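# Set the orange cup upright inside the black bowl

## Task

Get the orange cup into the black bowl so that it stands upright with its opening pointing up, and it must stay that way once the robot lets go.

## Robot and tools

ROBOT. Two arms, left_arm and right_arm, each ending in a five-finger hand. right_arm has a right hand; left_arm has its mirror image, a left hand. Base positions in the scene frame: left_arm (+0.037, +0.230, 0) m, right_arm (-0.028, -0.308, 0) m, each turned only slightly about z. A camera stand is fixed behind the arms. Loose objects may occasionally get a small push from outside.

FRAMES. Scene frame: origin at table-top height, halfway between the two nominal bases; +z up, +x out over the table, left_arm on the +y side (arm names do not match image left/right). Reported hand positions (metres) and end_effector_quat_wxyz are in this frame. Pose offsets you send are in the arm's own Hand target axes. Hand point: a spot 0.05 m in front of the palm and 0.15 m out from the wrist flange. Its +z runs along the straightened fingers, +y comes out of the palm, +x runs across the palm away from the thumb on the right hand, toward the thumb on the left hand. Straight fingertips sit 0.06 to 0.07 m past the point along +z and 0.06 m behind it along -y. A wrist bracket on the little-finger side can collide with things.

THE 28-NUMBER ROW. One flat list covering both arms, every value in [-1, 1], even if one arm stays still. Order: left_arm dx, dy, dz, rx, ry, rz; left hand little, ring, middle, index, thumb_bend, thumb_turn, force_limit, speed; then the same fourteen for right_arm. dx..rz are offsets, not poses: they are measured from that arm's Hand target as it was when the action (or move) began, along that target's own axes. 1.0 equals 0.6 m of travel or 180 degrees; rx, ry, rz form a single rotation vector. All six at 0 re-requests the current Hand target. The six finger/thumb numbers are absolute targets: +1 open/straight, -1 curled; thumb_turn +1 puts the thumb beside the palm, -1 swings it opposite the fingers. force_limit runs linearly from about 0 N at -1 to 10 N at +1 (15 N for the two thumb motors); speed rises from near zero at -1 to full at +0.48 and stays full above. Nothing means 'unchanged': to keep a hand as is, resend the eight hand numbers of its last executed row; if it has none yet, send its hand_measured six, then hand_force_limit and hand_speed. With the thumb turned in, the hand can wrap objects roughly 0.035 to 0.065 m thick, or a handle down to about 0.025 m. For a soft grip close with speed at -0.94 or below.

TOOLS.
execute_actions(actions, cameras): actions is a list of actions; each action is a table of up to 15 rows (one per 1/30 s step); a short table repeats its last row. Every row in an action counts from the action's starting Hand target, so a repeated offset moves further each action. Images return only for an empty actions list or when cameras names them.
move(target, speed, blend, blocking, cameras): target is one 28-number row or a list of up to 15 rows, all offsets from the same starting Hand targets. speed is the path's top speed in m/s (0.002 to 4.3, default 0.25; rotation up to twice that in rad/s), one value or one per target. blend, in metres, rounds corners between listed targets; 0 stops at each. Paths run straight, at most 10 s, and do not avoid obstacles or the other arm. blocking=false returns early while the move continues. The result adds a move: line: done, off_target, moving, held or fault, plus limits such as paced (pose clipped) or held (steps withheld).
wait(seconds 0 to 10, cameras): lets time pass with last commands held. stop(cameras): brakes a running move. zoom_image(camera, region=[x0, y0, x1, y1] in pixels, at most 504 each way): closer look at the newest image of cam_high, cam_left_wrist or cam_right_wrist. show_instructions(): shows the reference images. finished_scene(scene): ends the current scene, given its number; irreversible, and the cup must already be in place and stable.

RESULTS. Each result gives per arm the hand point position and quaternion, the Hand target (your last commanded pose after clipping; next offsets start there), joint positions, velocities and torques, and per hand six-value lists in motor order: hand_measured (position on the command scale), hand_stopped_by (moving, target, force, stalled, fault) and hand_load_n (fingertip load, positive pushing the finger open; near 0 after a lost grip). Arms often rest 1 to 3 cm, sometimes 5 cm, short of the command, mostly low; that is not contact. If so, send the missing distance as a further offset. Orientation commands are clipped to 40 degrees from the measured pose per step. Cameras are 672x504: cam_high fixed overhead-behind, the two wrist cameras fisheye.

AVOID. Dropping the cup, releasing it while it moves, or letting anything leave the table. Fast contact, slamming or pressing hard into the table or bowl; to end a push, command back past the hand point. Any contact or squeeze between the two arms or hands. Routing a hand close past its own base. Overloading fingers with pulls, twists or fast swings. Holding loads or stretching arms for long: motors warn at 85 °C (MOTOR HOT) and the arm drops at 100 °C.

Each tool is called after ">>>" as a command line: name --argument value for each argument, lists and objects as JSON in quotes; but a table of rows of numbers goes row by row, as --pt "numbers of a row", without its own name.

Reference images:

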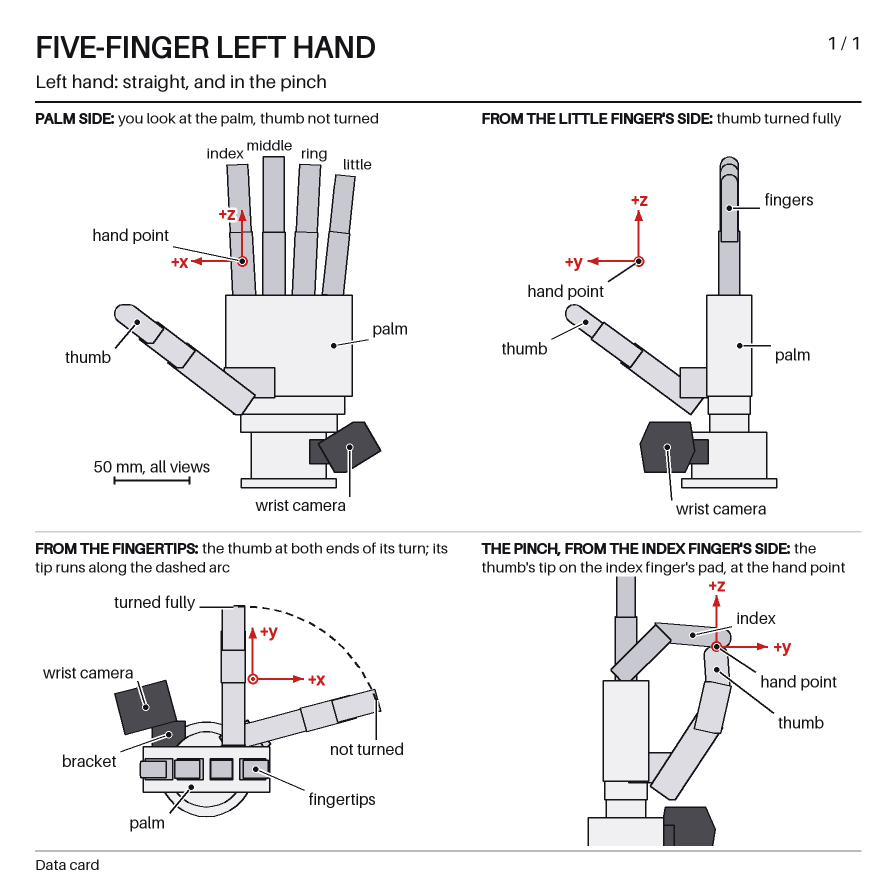

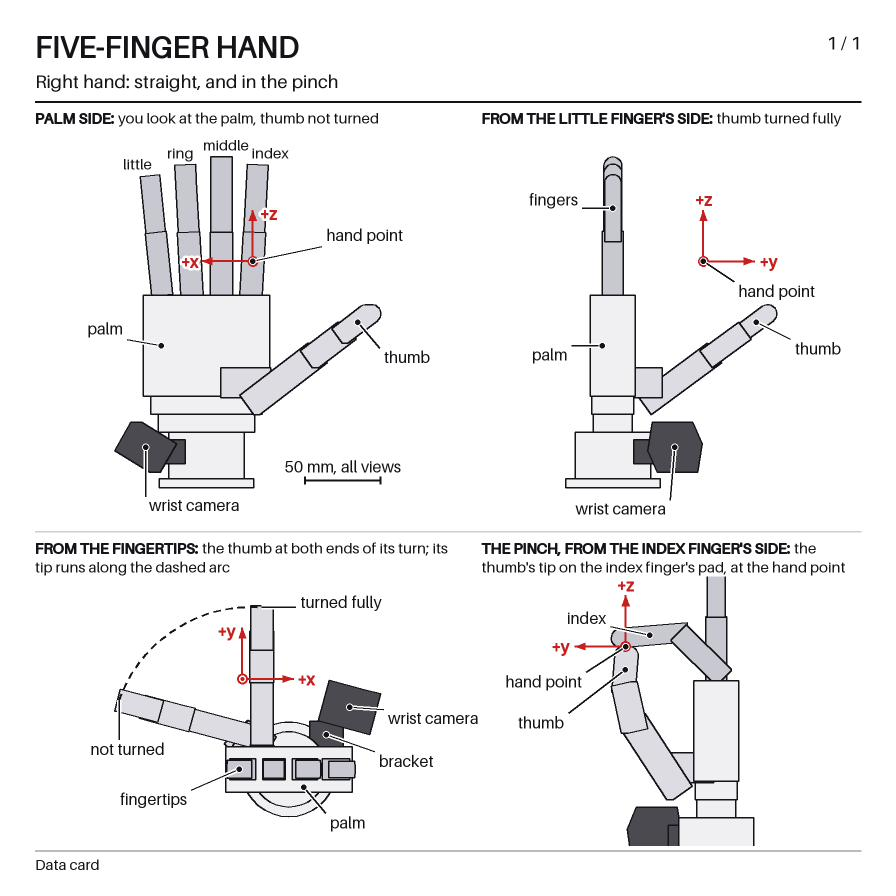

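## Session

>>> execute_actions --actions '[]'

Scene clock: 0.00 s.
left_arm: end_effector_position=(+0.5078, +0.0031, +0.3553) hand_measured=(+1.000, +1.000, +1.000, +1.000, +1.000, +1.000) hand_load_n=(+0.0, +0.0, +0.0, +0.0, +0.0, +0.0) hand_stopped_by=(target, target, target, target, target, target) hand_force_limit=0.00 hand_speed=-0.80 end_effector_quat_wxyz=(+0.302, +0.869, -0.206, +0.335) | right_arm: end_effector_position=(+0.2406, -0.5177, +0.1626) hand_measured=(+1.000, +1.000, +1.000, +1.000, +1.000, +1.000) hand_load_n=(+0.0, +0.0, +0.0, +0.0, +0.0, +0.0) hand_stopped_by=(target, target, target, target, target, target) hand_force_limit=0.00 hand_speed=-0.80 end_effector_quat_wxyz=(+0.379, +0.857, -0.148, +0.315)
Joint positions: left_arm=[-0.162 1.251 1.171 -0.756 0.644 -1.484] | right_arm=[-0.075 0.922 0.457 -0.331 0.768 -1.661]
Joint velocities: within noise
Joint torques (N m): no reading
Heat: left arm: hottest waist 38 °C; right arm: hottest wrist roll 38 °C.
Hand target: left_arm +0.5118, +0.0026, +0.3707; +0.300, +0.863, -0.210, +0.349 | right_arm +0.2485, -0.5186, +0.1742; +0.379, +0.852, -0.153, +0.328
camera_calibration:
cam_left_wrist: T_world_to_cam=[[0.74796, 0.641314, -0.171093, -0.313903], [0.207968, 0.0183554, 0.977963, -0.45188], [0.630322, -0.767059, -0.119643, -0.158938], [0, 0, 0, 1]] pos_world=[0.428945, 0.0876898, 0.369199]
cam_right_wrist: T_world_to_cam=[[-0.253131, -0.627257, 0.736528, -0.391088], [-0.958295, 0.266963, -0.101992, 0.378656], [-0.132651, -0.731628, -0.668673, -0.125704], [0, 0, 0, 1]] pos_world=[0.247193, -0.438368, 0.242612]

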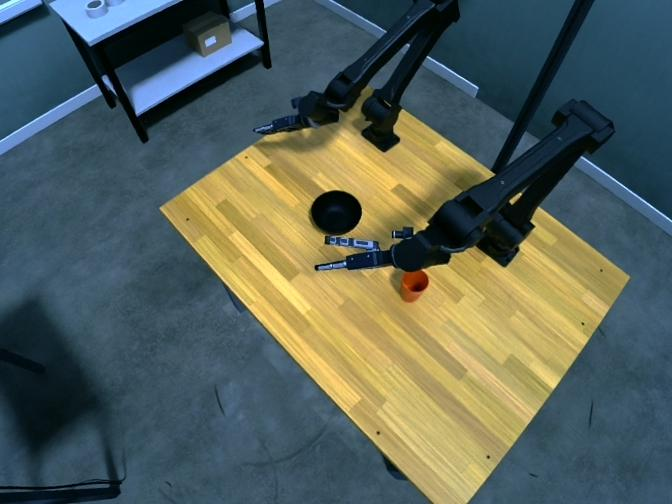

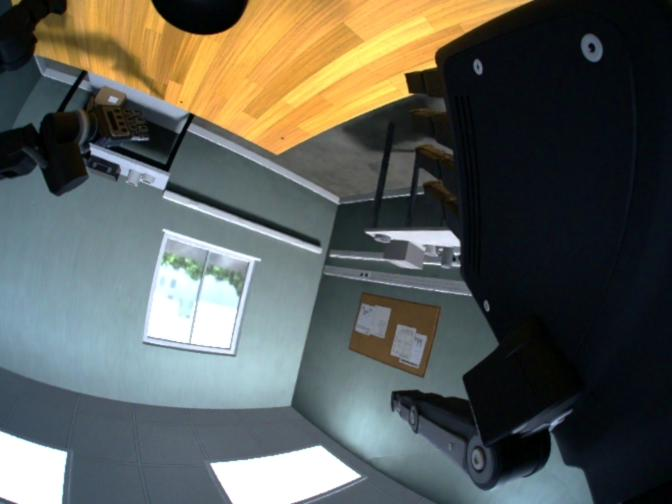

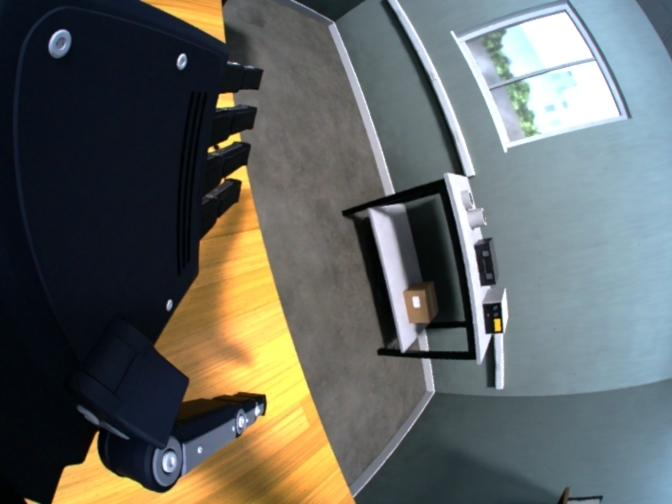

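>>> zoom_image --camera "cam_high" --region '[290, 180, 450, 320]'

Scaled by 3.150 from the camera's 672x504 image, which has a finer 960x720 frame.

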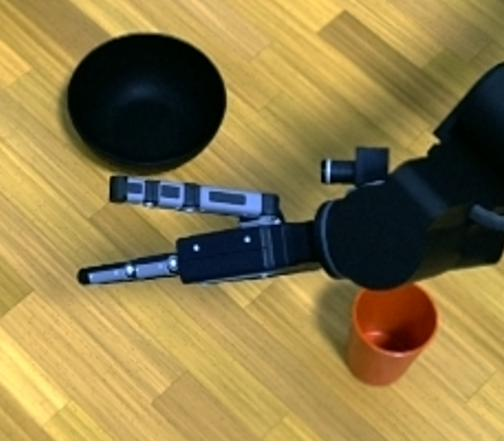

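>>> move --target '[-0.4902,-0.0075,0.0148,0.3026,-0.3735,0.7384,1,1,0.6,0.6,1,-1,-0.4,0.0,0,0,0,0,0,0,1,1,1,1,1,1,0.0,-0.8]' --speed 0.35 --cameras '["cam_high","cam_left_wrist"]'

Scene clock: 86.63 s.
left_arm: end_effector_position=(+0.3226, +0.0486, +0.1463) hand_measured=(+1.000, +1.000, +0.600, +0.600, +1.000, -1.000) hand_load_n=(+0.0, +0.5, +0.0, +0.0, +0.0, +0.5) hand_stopped_by=(target, target, target, target, target, target) hand_force_limit=-0.40 hand_speed=0.00 end_effector_quat_wxyz=(+0.609, -0.234, +0.758, -0.016) | right_arm: end_effector_position=(+0.2406, -0.5177, +0.1626) hand_measured=(+1.000, +1.000, +1.000, +1.000, +1.000, +1.000) hand_load_n=(+0.0, +0.0, +0.0, +0.0, +0.0, +0.0) hand_stopped_by=(target, target, target, target, target, target) hand_force_limit=0.00 hand_speed=-0.80 end_effector_quat_wxyz=(+0.379, +0.857, -0.148, +0.315)
Joint positions: left_arm=[-1.166 1.177 0.624 -0.455 -1.261 0.26] | right_arm=[-0.075 0.922 0.457 -0.331 0.768 -1.661]
Joint torques (N m): left_arm=[-1.38 -9 8.18 1.32 -0.54 0.06] | right_arm=[1.14 -5.19 8.9 1.55 0.42 0.07]
Heat: left arm: hottest elbow 42 °C; right arm: hottest elbow 43 °C.
Hand target: left_arm +0.3222, +0.0451, +0.1498; +0.610, -0.234, +0.756, -0.024 | right_arm +0.2485, -0.5186, +0.1742; +0.379, +0.852, -0.153, +0.328
Off the commanded pose: left_arm 0.005 m, 1 deg | right_arm 0.014 m, 2 deg.
move: off_target (right_arm)
camera_calibration:
cam_left_wrist: T_world_to_cam=[[0.294578, -0.95543, 0.0194359, -0.0443179], [-0.669409, -0.220822, -0.709316, 0.331641], [0.681993, 0.195939, -0.704623, -0.0102569], [0, 0, 0, 1]] pos_world=[0.242054, 0.0329007, 0.228872]
Images, in order (width x height): cam_high 672x504, cam_left_wrist 672x504.

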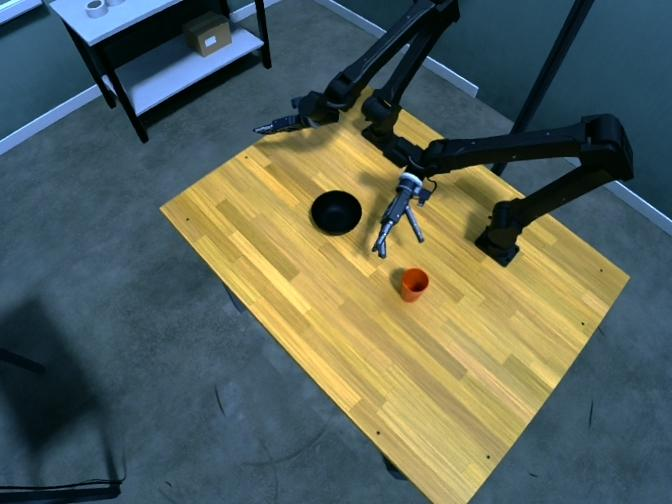

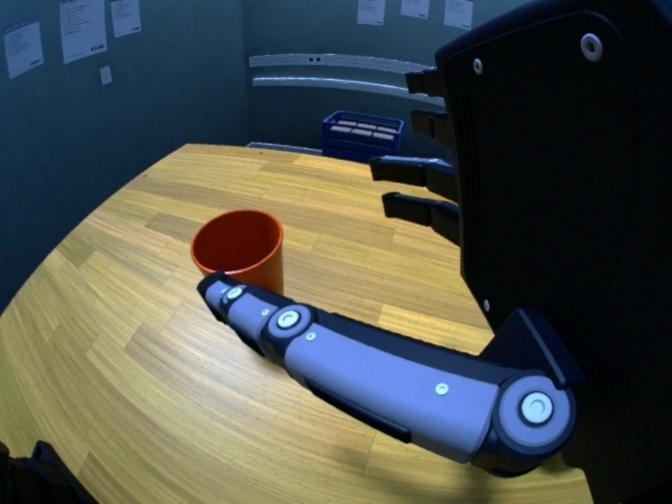

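>>> move --target '[0.1141,0.0373,0.0351,0,0,0,1,1,0.6,0.6,1,-1,-0.4,0.0,0,0,0,0,0,0,1,1,1,1,1,1,0.0,-0.8]' --speed 0.15 --cameras '["cam_high","cam_left_wrist"]'

Scene clock: 93.03 s.
left_arm: end_effector_position=(+0.3245, +0.0450, +0.0769) hand_measured=(+1.000, +1.000, +0.600, +0.600, +1.000, -1.000) hand_load_n=(+0.0, +0.0, +0.0, +0.0, +0.0, +0.0) hand_stopped_by=(target, target, target, target, target, target) hand_force_limit=-0.40 hand_speed=0.00 end_effector_quat_wxyz=(+0.611, -0.237, +0.755, -0.025) | right_arm: end_effector_position=(+0.2406, -0.5177, +0.1626) hand_measured=(+1.000, +1.000, +1.000, +1.000, +1.000, +1.000) hand_load_n=(+0.0, +0.0, +0.0, +0.0, +0.0, +0.0) hand_stopped_by=(target, target, target, target, target, target) hand_force_limit=0.00 hand_speed=-0.80 end_effector_quat_wxyz=(+0.379, +0.857, -0.148, +0.315)
Joint positions: left_arm=[-1.166 1.345 0.523 -0.151 -1.259 0.276] | right_arm=[-0.075 0.922 0.457 -0.331 0.768 -1.661]
Joint torques (N m): left_arm=[-0.73 -8.41 6.57 1.55 -0.47 0.08] | right_arm=[1.14 -5.19 8.91 1.55 0.42 0.06]
Heat: left arm: hottest elbow 42 °C; right arm: hottest elbow 43 °C.
Hand target: left_arm +0.3246, +0.0441, +0.0748; +0.610, -0.234, +0.756, -0.024 | right_arm +0.2485, -0.5186, +0.1742; +0.379, +0.852, -0.153, +0.328
Off the commanded pose: left_arm 0.002 m, 0 deg | right_arm 0.014 m, 2 deg.
move: off_target (right_arm)
camera_calibration:
cam_left_wrist: T_world_to_cam=[[0.289351, -0.956451, 0.0384457, -0.0467281], [-0.663984, -0.229479, -0.711663, 0.281778], [0.689493, 0.180393, -0.701468, -0.0617071], [0, 0, 0, 1]] pos_world=[0.243163, 0.0311005, 0.159042]
Images, in order (width x height): cam_high 672x504, cam_left_wrist 672x504.

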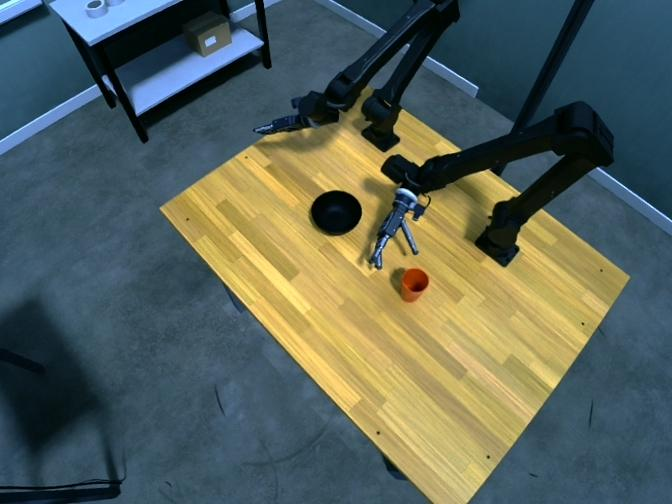

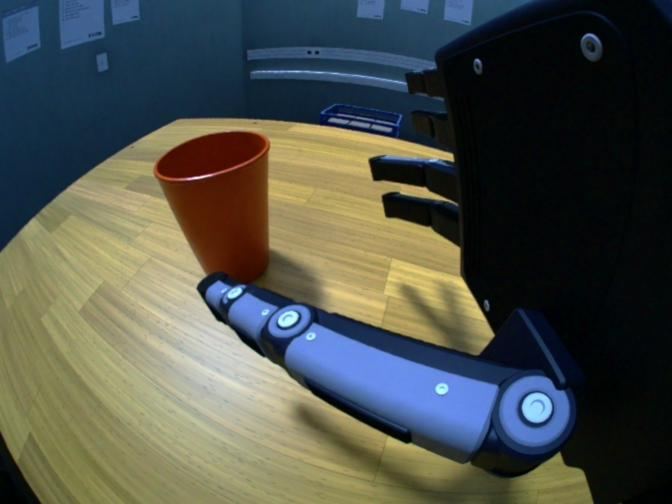

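>>> zoom_image --camera "cam_left_wrist" --region '[140, 110, 300, 300]'

Scaled by 2.653 from the camera's 672x504 image, which has a finer 960x720 frame.

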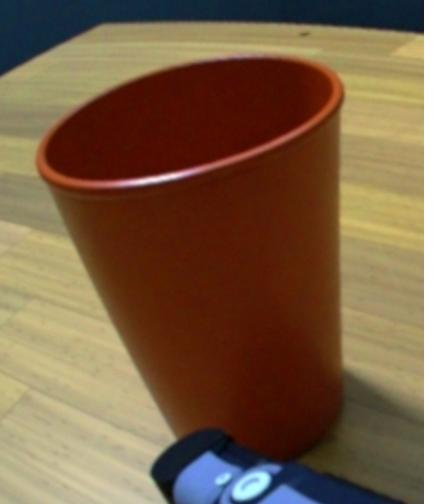

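>>> move --pt "0.0465 0.0248 0.0227 0 0 0 1 1 0.6 0.6 1 -1 -0.4 0.0 0 0 0 0 0 0 1 1 1 1 1 1 0.0 -0.8" --pt "0.029 0.0543 0.0462 0 0 0 1 1 0.6 0.6 1 -1 -0.4 0.0 0 0 0 0 0 0 1 1 1 1 1 1 0.0 -0.8" --speed 0.12 --blend 0.01 --cameras '["cam_high","cam_left_wrist"]'

>>> zoom_image --camera "cam_left_wrist" --region '[120, 70, 460, 330]'

Scene clock: 104.23 s.
left_arm: end_effector_position=(+0.3355, +0.0729, +0.0400) hand_measured=(+1.000, +1.000, +0.600, +0.600, +1.000, -1.000) hand_load_n=(+0.0, +0.0, +0.0, +0.0, +0.0, +0.5) hand_stopped_by=(target, target, target, target, target, target) hand_force_limit=-0.40 hand_speed=0.00 end_effector_quat_wxyz=(+0.609, -0.231, +0.758, -0.022) | right_arm: end_effector_position=(+0.2406, -0.5177, +0.1626) hand_measured=(+1.000, +1.000, +1.000, +1.000, +1.000, +1.000) hand_load_n=(+0.0, +0.0, +0.0, +0.0, +0.0, +0.0) hand_stopped_by=(target, target, target, target, target, target) hand_force_limit=0.00 hand_speed=-0.80 end_effector_quat_wxyz=(+0.379, +0.857, -0.148, +0.315)
Joint positions: left_arm=[-1.089 1.422 0.405 0.215 -1.206 0.471] | right_arm=[-0.075 0.922 0.457 -0.331 0.768 -1.661]
Joint torques (N m): left_arm=[0.15 -8.94 5.45 1.65 -0.39 0.07] | right_arm=[1.14 -5.19 8.9 1.55 0.42 0.06]
Heat: left arm: hottest elbow 41 °C; right arm: hottest elbow 44 °C.
Hand target: left_arm +0.3374, +0.0733, +0.0415; +0.610, -0.234, +0.756, -0.024 | right_arm +0.2485, -0.5186, +0.1742; +0.379, +0.852, -0.153, +0.328
Off the commanded pose: left_arm 0.002 m, 0 deg | right_arm 0.014 m, 2 deg.
move: off_target (right_arm)
camera_calibration:
cam_left_wrist: T_world_to_cam=[[0.282993, -0.958767, 0.0260889, -0.0190601], [-0.670006, -0.217079, -0.709908, 0.270225], [0.686299, 0.183419, -0.703811, -0.0992749], [0, 0, 0, 1]] pos_world=[0.254579, 0.0585949, 0.122461]
Images, in order (width x height): cam_high 672x504, cam_left_wrist 672x504.

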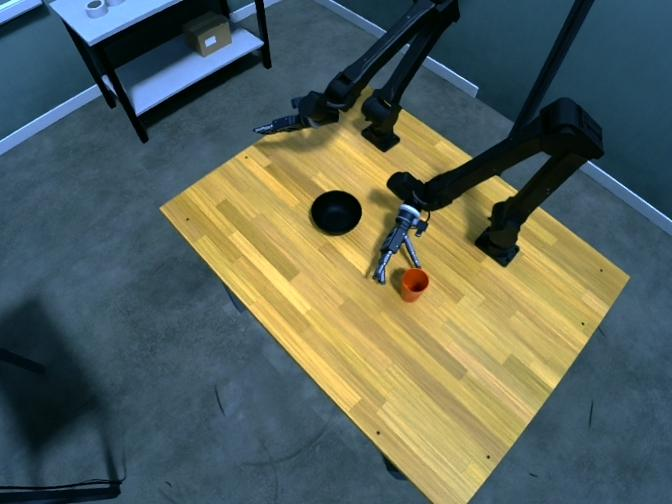

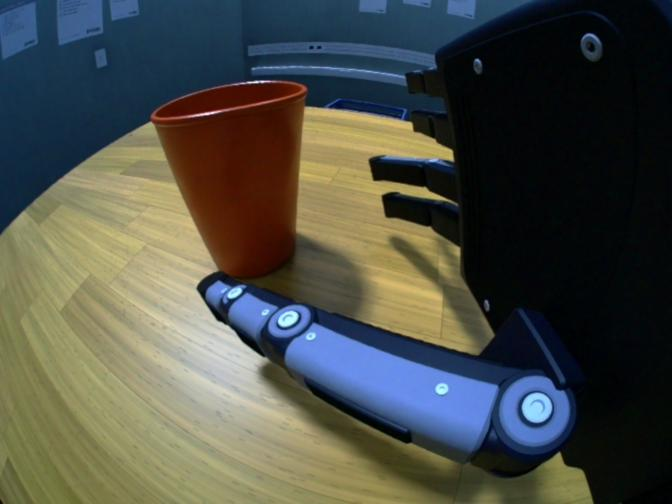

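Scaled by 1.482 from the camera's 672x504 image, which has a finer 960x720 frame.

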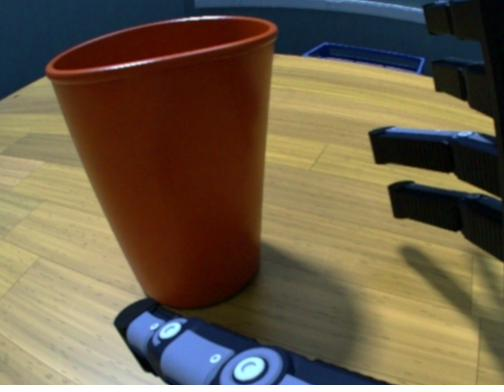

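>>> move --target '[-0.0465,0.0643,0.0505,0,0,0,1,1,0.6,0.6,1,-1,-0.4,0.0,0,0,0,0,0,0,1,1,1,1,1,1,0.0,-0.8]' --speed 0.07 --cameras '["cam_high","cam_left_wrist"]'

>>> zoom_image --camera "cam_left_wrist" --region '[120, 20, 460, 330]'

>>> zoom_image --camera "cam_high" --region '[350, 220, 450, 320]'

Scene clock: 111.30 s.
left_arm: end_effector_position=(+0.3549, +0.1253, +0.0430) hand_measured=(+1.000, +1.000, +0.600, +0.600, +1.000, -1.000) hand_load_n=(+0.0, +0.0, +0.0, +0.0, +0.0, +0.0) hand_stopped_by=(target, target, target, target, target, target) hand_force_limit=-0.40 hand_speed=0.00 end_effector_quat_wxyz=(+0.607, -0.230, +0.761, -0.020) | right_arm: end_effector_position=(+0.2406, -0.5177, +0.1626) hand_measured=(+1.000, +1.000, +1.000, +1.000, +1.000, +1.000) hand_load_n=(-0.5, +0.0, +0.0, +0.0, +0.0, +0.0) hand_stopped_by=(target, target, target, target, target, target) hand_force_limit=0.00 hand_speed=-0.80 end_effector_quat_wxyz=(+0.379, +0.857, -0.148, +0.315)
Joint positions: left_arm=[-0.918 1.352 0.289 0.485 -1.07 0.726] | right_arm=[-0.075 0.922 0.457 -0.331 0.768 -1.661]
Joint torques (N m): left_arm=[0.15 -8.41 5.35 1.85 -0.24 0.09] | right_arm=[1.14 -5.19 8.91 1.55 0.42 0.06]
Heat: left arm: hottest elbow 41 °C; right arm: hottest elbow 44 °C.
Hand target: left_arm +0.3573, +0.1260, +0.0468; +0.610, -0.234, +0.756, -0.024 | right_arm +0.2485, -0.5186, +0.1742; +0.379, +0.852, -0.153, +0.328
Off the commanded pose: left_arm 0.005 m, 1 deg | right_arm 0.014 m, 2 deg.
move: off_target (right_arm)
camera_calibration:
cam_left_wrist: T_world_to_cam=[[0.282231, -0.959148, 0.0195424, 0.0262426], [-0.675519, -0.213154, -0.70586, 0.297927], [0.68119, 0.186014, -0.708081, -0.11837], [0, 0, 0, 1]] pos_world=[0.274482, 0.110694, 0.125967]
Images, in order (width x height): cam_high 672x504, cam_left_wrist 672x504.

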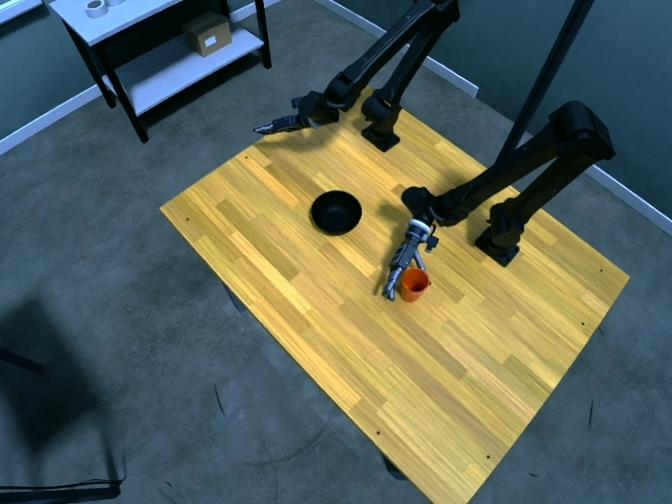

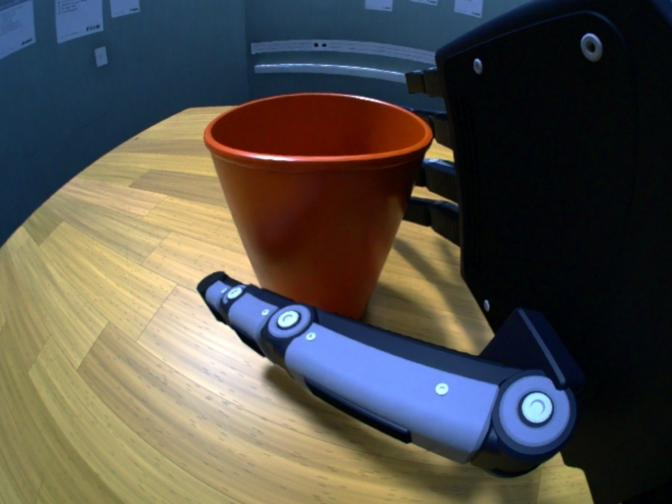

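Scaled by 1.482 from the camera's 672x504 image, which has a finer 960x720 frame.

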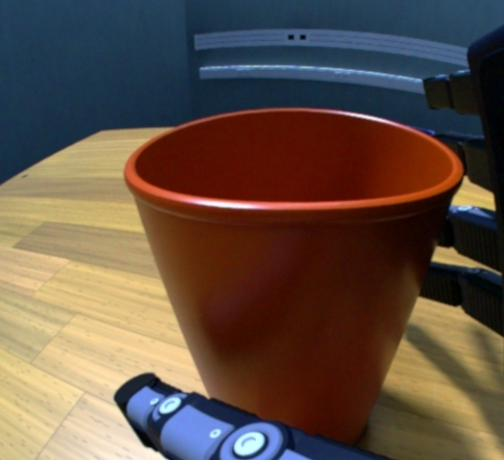

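Scaled by 5.040 from the camera's 672x504 image, which has a finer 960x720 frame.

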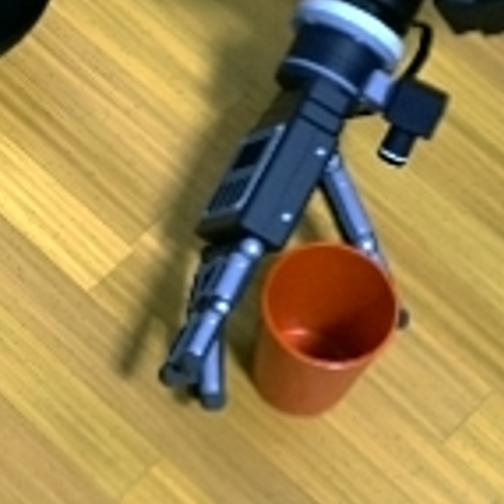

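>>> move --target '[0,0,0,0,0,0,1,1,-0.2,-0.2,1,-1,-0.5,-0.93,0,0,0,0,0,0,1,1,1,1,1,1,0.0,-0.8]' --speed 0.05 --cameras '["cam_high","cam_left_wrist"]'

Scene clock: 117.97 s.
left_arm: end_effector_position=(+0.3549, +0.1251, +0.0429) hand_measured=(+1.000, +1.000, +0.062, +0.032, +1.000, -1.000) hand_load_n=(+0.0, +0.0, +0.0, +3.5, +0.5, -0.5) hand_stopped_by=(target, target, force, force, target, target) hand_force_limit=-0.50 hand_speed=-0.93 end_effector_quat_wxyz=(+0.607, -0.229, +0.761, -0.020) | right_arm: end_effector_position=(+0.2406, -0.5177, +0.1626) hand_measured=(+1.000, +1.000, +1.000, +1.000, +1.000, +1.000) hand_load_n=(+0.0, +0.0, +0.0, +0.0, +0.0, +0.0) hand_stopped_by=(target, target, target, target, target, target) hand_force_limit=0.00 hand_speed=-0.80 end_effector_quat_wxyz=(+0.379, +0.857, -0.148, +0.315)
Joint positions: left_arm=[-0.918 1.352 0.289 0.485 -1.069 0.727] | right_arm=[-0.075 0.922 0.457 -0.331 0.768 -1.661]
Joint torques (N m): left_arm=[0.32 -8.41 5.39 1.94 -0.26 0.09] | right_arm=[1.14 -5.19 8.9 1.55 0.42 0.06]
Heat: left arm: hottest elbow 40 °C; right arm: hottest elbow 44 °C.
Hand target: left_arm +0.3573, +0.1260, +0.0468; +0.610, -0.234, +0.756, -0.024 | right_arm +0.2485, -0.5186, +0.1742; +0.379, +0.852, -0.153, +0.328
Off the commanded pose: left_arm 0.005 m, 1 deg | right_arm 0.014 m, 2 deg.
move: off_target (right_arm)
camera_calibration:
cam_left_wrist: T_world_to_cam=[[0.281015, -0.959521, 0.0186986, 0.0265983], [-0.676327, -0.211824, -0.705487, 0.298004], [0.680891, 0.185606, -0.708476, -0.118244], [0, 0, 0, 1]] pos_world=[0.274585, 0.110593, 0.125968]
Images, in order (width x height): cam_high 672x504, cam_left_wrist 672x504.

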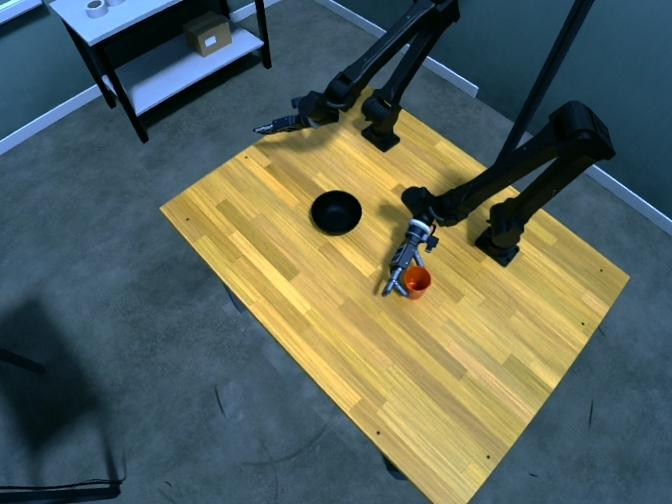

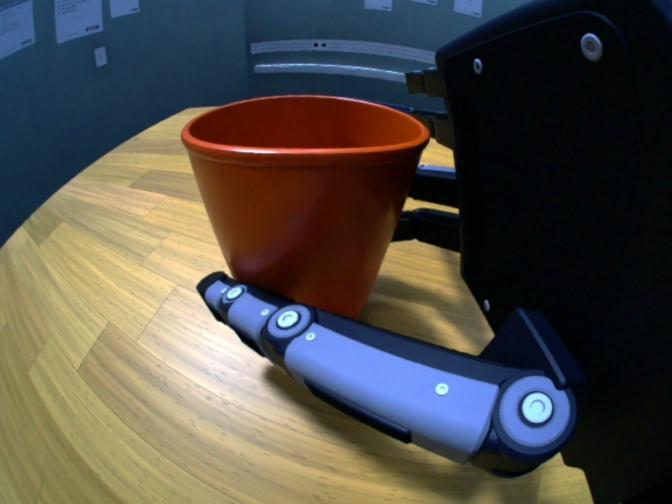

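>>> move --target '[0,0,0,0,0,0,1,1,-0.25,-0.2,1,-1,-0.45,-0.93,0,0,0,0,0,0,1,1,1,1,1,1,0.0,-0.8]' --speed 0.05 --cameras '["cam_left_wrist"]'

Scene clock: 120.30 s.
left_arm: end_effector_position=(+0.3549, +0.1251, +0.0429) hand_measured=(+1.000, +1.000, +0.046, +0.032, +1.000, -1.000) hand_load_n=(+0.0, +0.0, +4.5, +2.5, +1.0, +0.0) hand_stopped_by=(target, target, force, force, target, target) hand_force_limit=-0.45 hand_speed=-0.93 end_effector_quat_wxyz=(+0.607, -0.229, +0.761, -0.020) | right_arm: end_effector_position=(+0.2406, -0.5177, +0.1626) hand_measured=(+1.000, +1.000, +1.000, +1.000, +1.000, +1.000) hand_load_n=(+0.0, +0.0, +0.0, +0.0, +0.0, +0.0) hand_stopped_by=(target, target, target, target, target, target) hand_force_limit=0.00 hand_speed=-0.80 end_effector_quat_wxyz=(+0.379, +0.857, -0.148, +0.315)
Joint positions: left_arm=[-0.918 1.352 0.289 0.485 -1.069 0.727] | right_arm=[-0.075 0.922 0.457 -0.331 0.768 -1.661]
Joint torques (N m): left_arm=[0.21 -8.12 5.3 1.95 -0.27 0.09] | right_arm=[1.14 -5.19 8.9 1.55 0.42 0.06]
Heat: left arm: hottest elbow 40 °C; right arm: hottest elbow 44 °C.
Hand target: left_arm +0.3573, +0.1260, +0.0468; +0.610, -0.234, +0.756, -0.024 | right_arm +0.2485, -0.5186, +0.1742; +0.379, +0.852, -0.153, +0.328
Off the commanded pose: left_arm 0.005 m, 1 deg | right_arm 0.014 m, 2 deg.
move: off_target (right_arm)
camera_calibration:
cam_left_wrist: T_world_to_cam=[[0.281015, -0.959521, 0.0186986, 0.0265983], [-0.676327, -0.211824, -0.705487, 0.298004], [0.680891, 0.185606, -0.708476, -0.118244], [0, 0, 0, 1]] pos_world=[0.274585, 0.110593, 0.125968]
Images, in order (width x height): cam_left_wrist 672x504.

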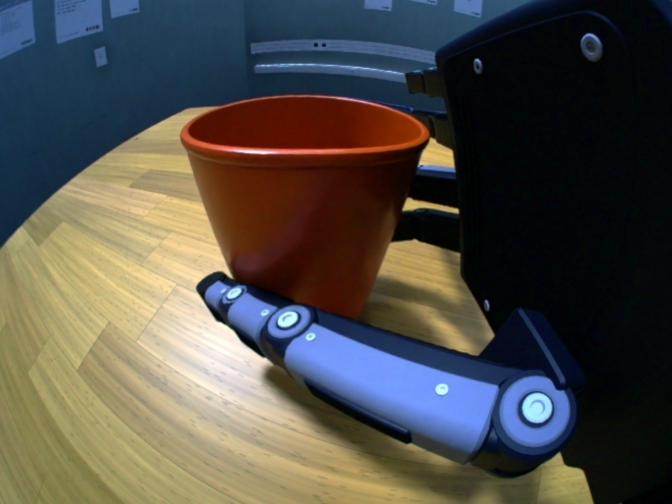

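>>> move --target '[-0.1661,-0.0609,-0.048,0,0,0,1,1,-0.25,-0.2,1,-1,-0.45,-0.93,0,0,0,0,0,0,1,1,1,1,1,1,0.0,-0.8]' --speed 0.1 --cameras '["cam_high","cam_left_wrist"]'

Scene clock: 124.00 s.
left_arm: end_effector_position=(+0.3469, +0.1355, +0.1357) hand_measured=(+1.000, +1.000, +0.046, +0.032, +1.000, -1.000) hand_load_n=(+0.5, +0.0, +4.5, +2.5, +0.5, +0.0) hand_stopped_by=(target, target, force, force, target, target) hand_force_limit=-0.45 hand_speed=-0.93 end_effector_quat_wxyz=(+0.602, -0.219, +0.768, -0.005) | right_arm: end_effector_position=(+0.2406, -0.5177, +0.1626) hand_measured=(+1.000, +1.000, +1.000, +1.000, +1.000, +1.000) hand_load_n=(+0.0, +0.0, +0.0, +0.0, +0.0, +0.0) hand_stopped_by=(target, target, target, target, target, target) hand_force_limit=0.00 hand_speed=-0.80 end_effector_quat_wxyz=(+0.379, +0.857, -0.148, +0.315)
Joint positions: left_arm=[-0.918 0.959 0.397 -0.045 -1.07 0.737] | right_arm=[-0.075 0.922 0.457 -0.331 0.768 -1.661]
Joint torques (N m): left_arm=[-0.5 -5.83 12.64 1.16 -0.41 -0.06] | right_arm=[1.14 -5.19 8.9 1.55 0.42 0.06]
Heat: left arm: hottest elbow 40 °C; right arm: hottest elbow 44 °C.
Hand target: left_arm +0.3567, +0.1243, +0.1567; +0.610, -0.234, +0.756, -0.024 | right_arm +0.2485, -0.5186, +0.1742; +0.379, +0.852, -0.153, +0.328
Off the commanded pose: left_arm 0.026 m, 3 deg | right_arm 0.014 m, 2 deg.
move: off_target (left_arm, right_arm)
camera_calibration:
cam_left_wrist: T_world_to_cam=[[0.279654, -0.959922, -0.0185544, 0.0426943], [-0.691195, -0.187878, -0.697819, 0.361221], [0.666366, 0.207973, -0.716034, -0.045857], [0, 0, 0, 1]] pos_world=[0.268292, 0.118385, 0.220024]
Images, in order (width x height): cam_high 672x504, cam_left_wrist 672x504.

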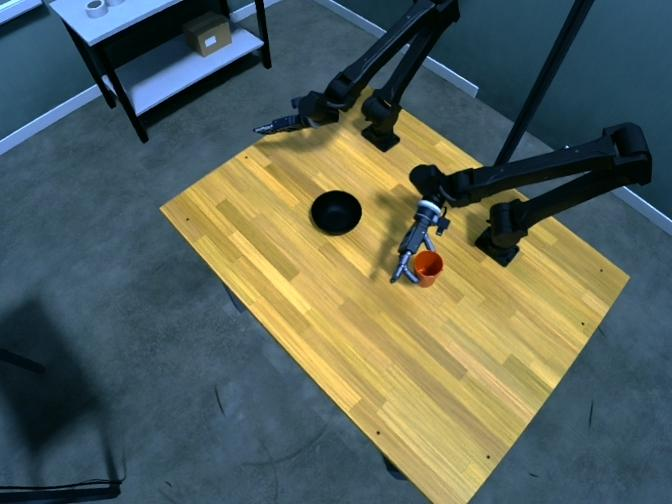

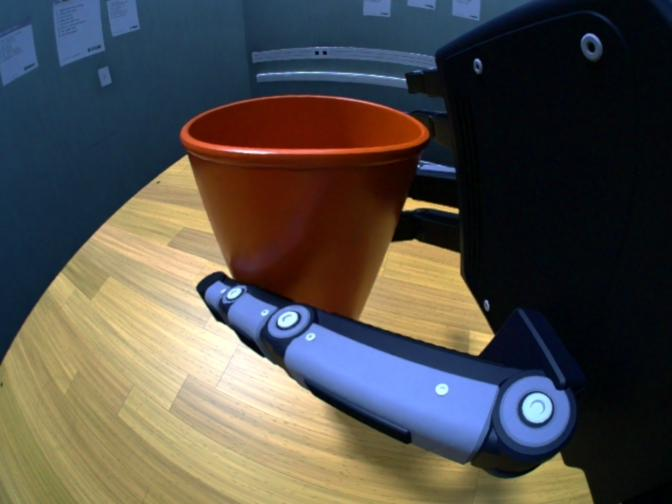

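>>> move --target '[0.194,-0.4347,-0.2048,0.2517,0.0922,0.0728,1,1,-0.25,-0.2,1,-1,-0.45,-0.93,0,0,0,0,0,0,1,1,1,1,1,1,0.0,-0.8]' --speed 0.22 --cameras '["cam_high","cam_left_wrist"]'

>>> zoom_image --camera "cam_high" --region '[285, 150, 425, 260]'

Scene clock: 134.87 s.
left_arm: end_effector_position=(+0.3044, -0.1625, +0.1448) hand_measured=(+1.000, +1.000, +0.046, +0.032, +1.000, -1.000) hand_load_n=(+0.0, +0.0, +4.5, +3.0, +0.5, -0.5) hand_stopped_by=(target, target, force, force, target, target) hand_force_limit=-0.45 hand_speed=-0.93 end_effector_quat_wxyz=(+0.530, +0.114, +0.800, -0.259) | right_arm: end_effector_position=(+0.2406, -0.5177, +0.1626) hand_measured=(+1.000, +1.000, +1.000, +1.000, +1.000, +1.000) hand_load_n=(+0.0, +0.0, +0.0, +0.0, -0.5, +0.0) hand_stopped_by=(target, target, target, target, target, target) hand_force_limit=0.00 hand_speed=-0.80 end_effector_quat_wxyz=(+0.379, +0.857, -0.148, +0.315)
Joint positions: left_arm=[-1.32 1.289 0.626 0.27 -0.647 1.014] | right_arm=[-0.075 0.922 0.457 -0.331 0.768 -1.661]
Joint torques (N m): left_arm=[-0.91 -9.47 12.4 2.28 -0.07 0.12] | right_arm=[1.14 -5.13 8.9 1.55 0.42 0.06]
Heat: left arm: hottest elbow 41 °C; right arm: hottest elbow 44 °C.
Hand target: left_arm +0.3096, -0.1829, +0.1656; +0.539, +0.109, +0.788, -0.276 | right_arm +0.2485, -0.5186, +0.1742; +0.379, +0.852, -0.153, +0.328
Off the commanded pose: left_arm 0.029 m, 3 deg | right_arm 0.014 m, 2 deg.
move: off_target (left_arm, right_arm)
camera_calibration:
cam_left_wrist: T_world_to_cam=[[-0.543299, -0.83952, 0.00566297, 0.0352468], [-0.622404, 0.398246, -0.673806, 0.352979], [0.563418, -0.369602, -0.738887, -0.0083894], [0, 0, 0, 1]] pos_world=[0.243572, -0.114083, 0.231441]
Images, in order (width x height): cam_high 672x504, cam_left_wrist 672x504.

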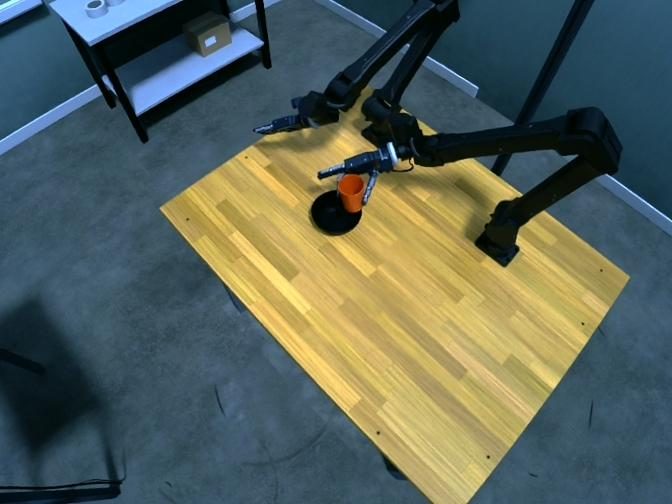

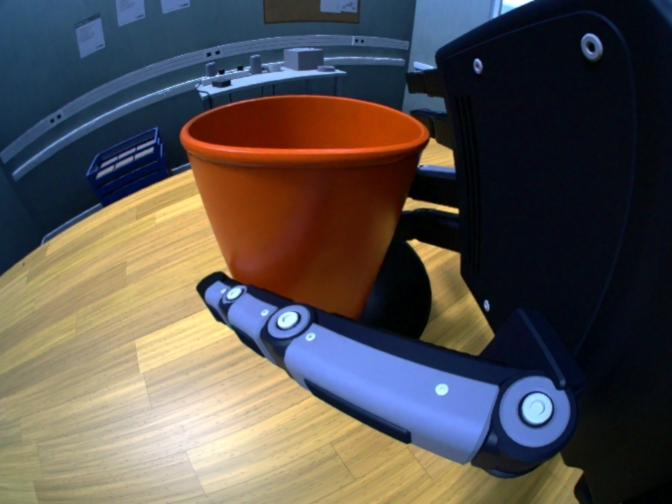

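Scaled by 3.600 from the camera's 672x504 image, which has a finer 960x720 frame.

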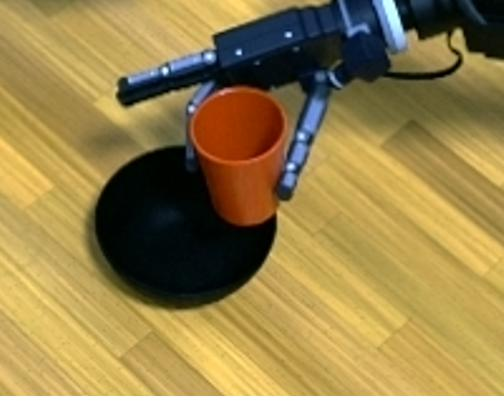

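>>> move --target '[0.0612,-0.0022,0.0688,0.0096,-0.0261,0,1,1,-0.25,-0.2,1,-1,-0.45,-0.93,0,0,0,0,0,0,1,1,1,1,1,1,0.0,-0.8]' --speed 0.12 --cameras '["cam_high","cam_left_wrist"]'

>>> zoom_image --camera "cam_high" --region '[295, 150, 395, 250]'

>>> zoom_image --camera "cam_left_wrist" --region '[150, 60, 510, 420]'

Scene clock: 148.97 s.
left_arm: end_effector_position=(+0.3187, -0.1994, +0.1071) hand_measured=(+1.000, +1.000, +0.046, +0.032, +1.000, -1.000) hand_load_n=(+0.0, +0.0, +4.5, +3.0, +1.0, +0.0) hand_stopped_by=(target, target, force, force, target, target) hand_force_limit=-0.45 hand_speed=-0.93 end_effector_quat_wxyz=(+0.559, +0.115, +0.771, -0.283) | right_arm: end_effector_position=(+0.2406, -0.5177, +0.1626) hand_measured=(+1.000, +1.000, +1.000, +1.000, +1.000, +1.000) hand_load_n=(+0.5, +0.0, +0.0, +0.0, +0.0, +0.0) hand_stopped_by=(target, target, target, target, target, target) hand_force_limit=0.00 hand_speed=-0.80 end_effector_quat_wxyz=(+0.379, +0.857, -0.148, +0.315)
Joint positions: left_arm=[-1.32 1.514 0.626 0.616 -0.647 1.083] | right_arm=[-0.075 0.922 0.457 -0.331 0.768 -1.661]
Joint torques (N m): left_arm=[0.21 -11.87 9.87 2.24 -0.13 0.14] | right_arm=[1.14 -5.19 8.91 1.55 0.42 0.06]
Heat: left arm: hottest elbow 42 °C; right arm: hottest elbow 44 °C.
Hand target: left_arm +0.3271, -0.2114, +0.1215; +0.569, +0.106, +0.761, -0.292 | right_arm +0.2485, -0.5186, +0.1742; +0.379, +0.852, -0.153, +0.328
Off the commanded pose: left_arm 0.021 m, 2 deg | right_arm 0.014 m, 2 deg.
move: off_target (left_arm, right_arm)
camera_calibration:
cam_left_wrist: T_world_to_cam=[[-0.558745, -0.829182, 0.0161419, 0.0180783], [-0.564462, 0.365959, -0.739903, 0.333429], [0.607607, -0.422529, -0.67252, -0.0896391], [0, 0, 0, 1]] pos_world=[0.252774, -0.144906, 0.186129]
Images, in order (width x height): cam_high 672x504, cam_left_wrist 672x504.

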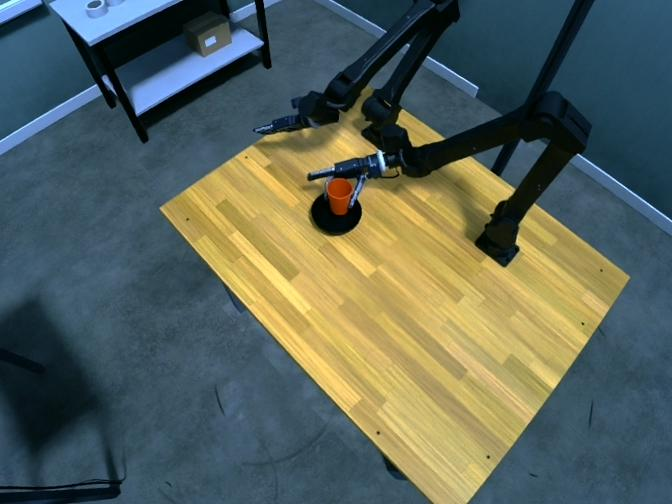

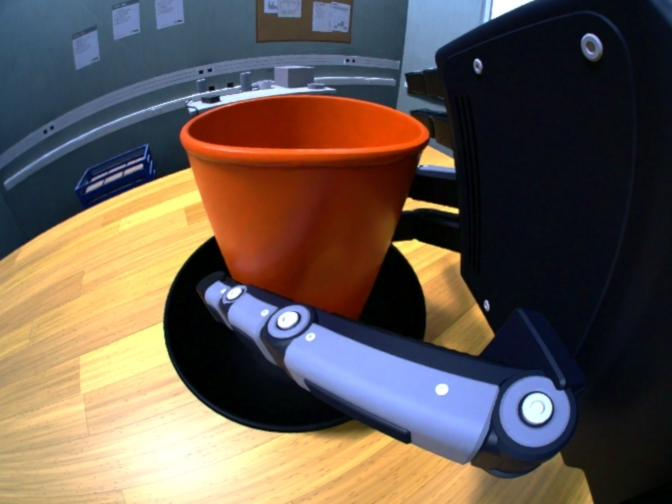

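Scaled by 5.040 from the camera's 672x504 image, which has a finer 960x720 frame.

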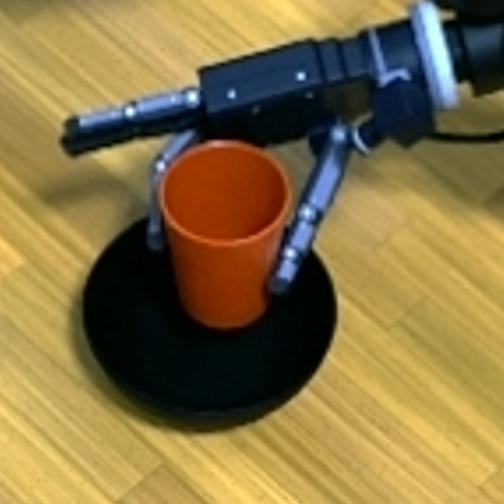

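Scaled by 1.400 from the camera's 672x504 image, which has a finer 960x720 frame.

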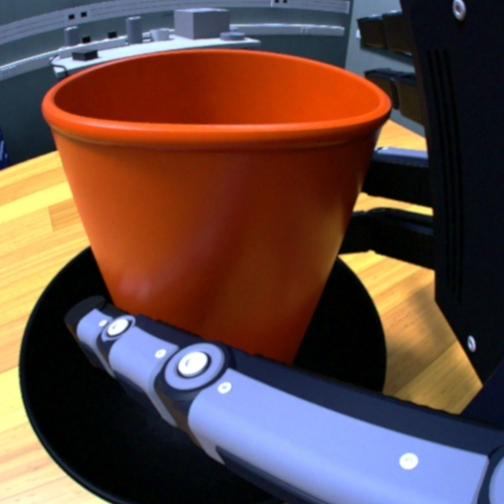

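>>> move --target '[0.0185,0.0302,0.017,0.0059,-0.0067,-0.0118,1,1,-0.25,-0.2,1,-1,-0.45,-0.93,0,0,0,0,0,0,1,1,1,1,1,1,0.0,-0.8]' --speed 0.08 --cameras '["cam_high","cam_left_wrist"]'

>>> zoom_image --camera "cam_high" --region '[295, 150, 395, 250]'

Scene clock: 176.43 s.
left_arm: end_effector_position=(+0.3368, -0.2042, +0.1037) hand_measured=(+1.000, +1.000, +0.046, +0.032, +1.000, -1.000) hand_load_n=(+0.0, +0.0, +4.5, +2.5, +0.5, +0.0) hand_stopped_by=(target, target, force, force, target, target) hand_force_limit=-0.45 hand_speed=-0.93 end_effector_quat_wxyz=(+0.568, +0.096, +0.756, -0.310) | right_arm: end_effector_position=(+0.2406, -0.5177, +0.1626) hand_measured=(+1.000, +1.000, +1.000, +1.000, +1.000, +1.000) hand_load_n=(+0.0, +0.0, +0.0, +0.0, +0.0, +0.0) hand_stopped_by=(target, target, target, target, target, target) hand_force_limit=0.00 hand_speed=-0.80 end_effector_quat_wxyz=(+0.379, +0.857, -0.148, +0.315)
Joint positions: left_arm=[-1.276 1.565 0.621 0.745 -0.601 1.083] | right_arm=[-0.075 0.922 0.457 -0.331 0.768 -1.661]
Joint torques (N m): left_arm=[-0.03 -12.04 6.84 2.54 0.02 0.05] | right_arm=[1.14 -5.19 8.9 1.55 0.42 0.06]
Heat: left arm: hottest elbow 41 °C; right arm: hottest elbow 45 °C.
Hand target: left_arm +0.3406, -0.2046, +0.1035; +0.571, +0.094, +0.754, -0.311 | right_arm +0.2485, -0.5186, +0.1742; +0.379, +0.852, -0.153, +0.328
Off the commanded pose: left_arm 0.004 m, 1 deg | right_arm 0.014 m, 2 deg.
move: off_target (right_arm)
camera_calibration:
cam_left_wrist: T_world_to_cam=[[-0.56018, -0.825459, 0.0693981, 0.0200417], [-0.554751, 0.311612, -0.77146, 0.331717], [0.615183, -0.470655, -0.632482, -0.121469], [0, 0, 0, 1]] pos_world=[0.269973, -0.143993, 0.177688]
Images, in order (width x height): cam_high 672x504, cam_left_wrist 672x504.

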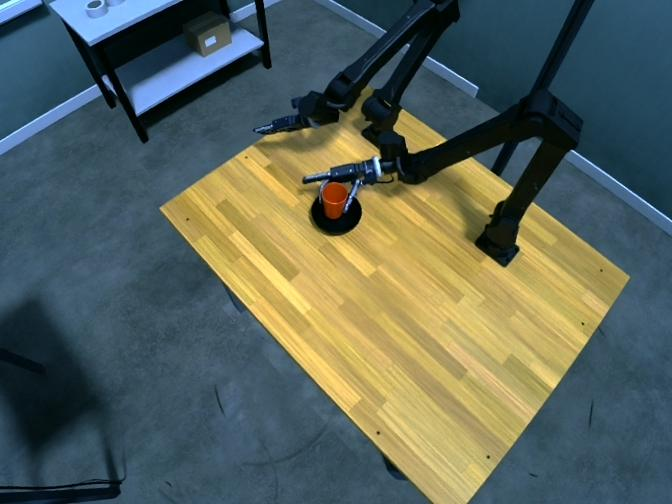

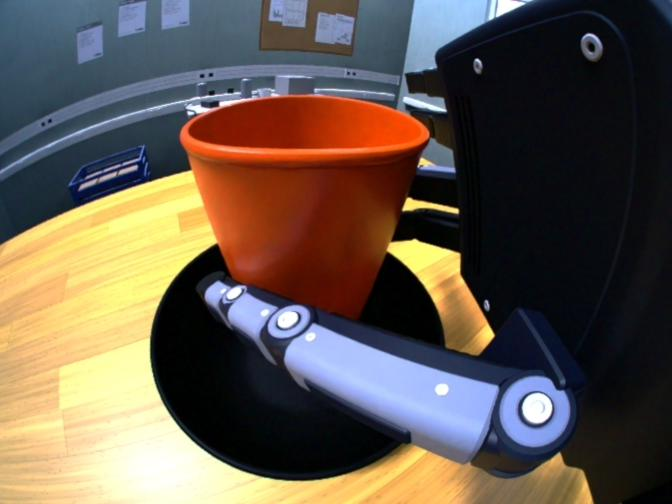

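Scaled by 5.040 from the camera's 672x504 image, which has a finer 960x720 frame.

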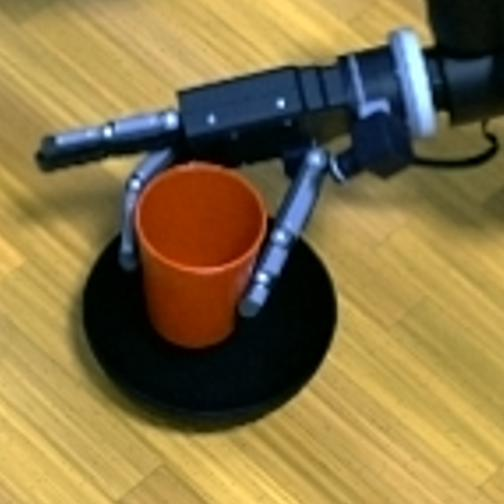

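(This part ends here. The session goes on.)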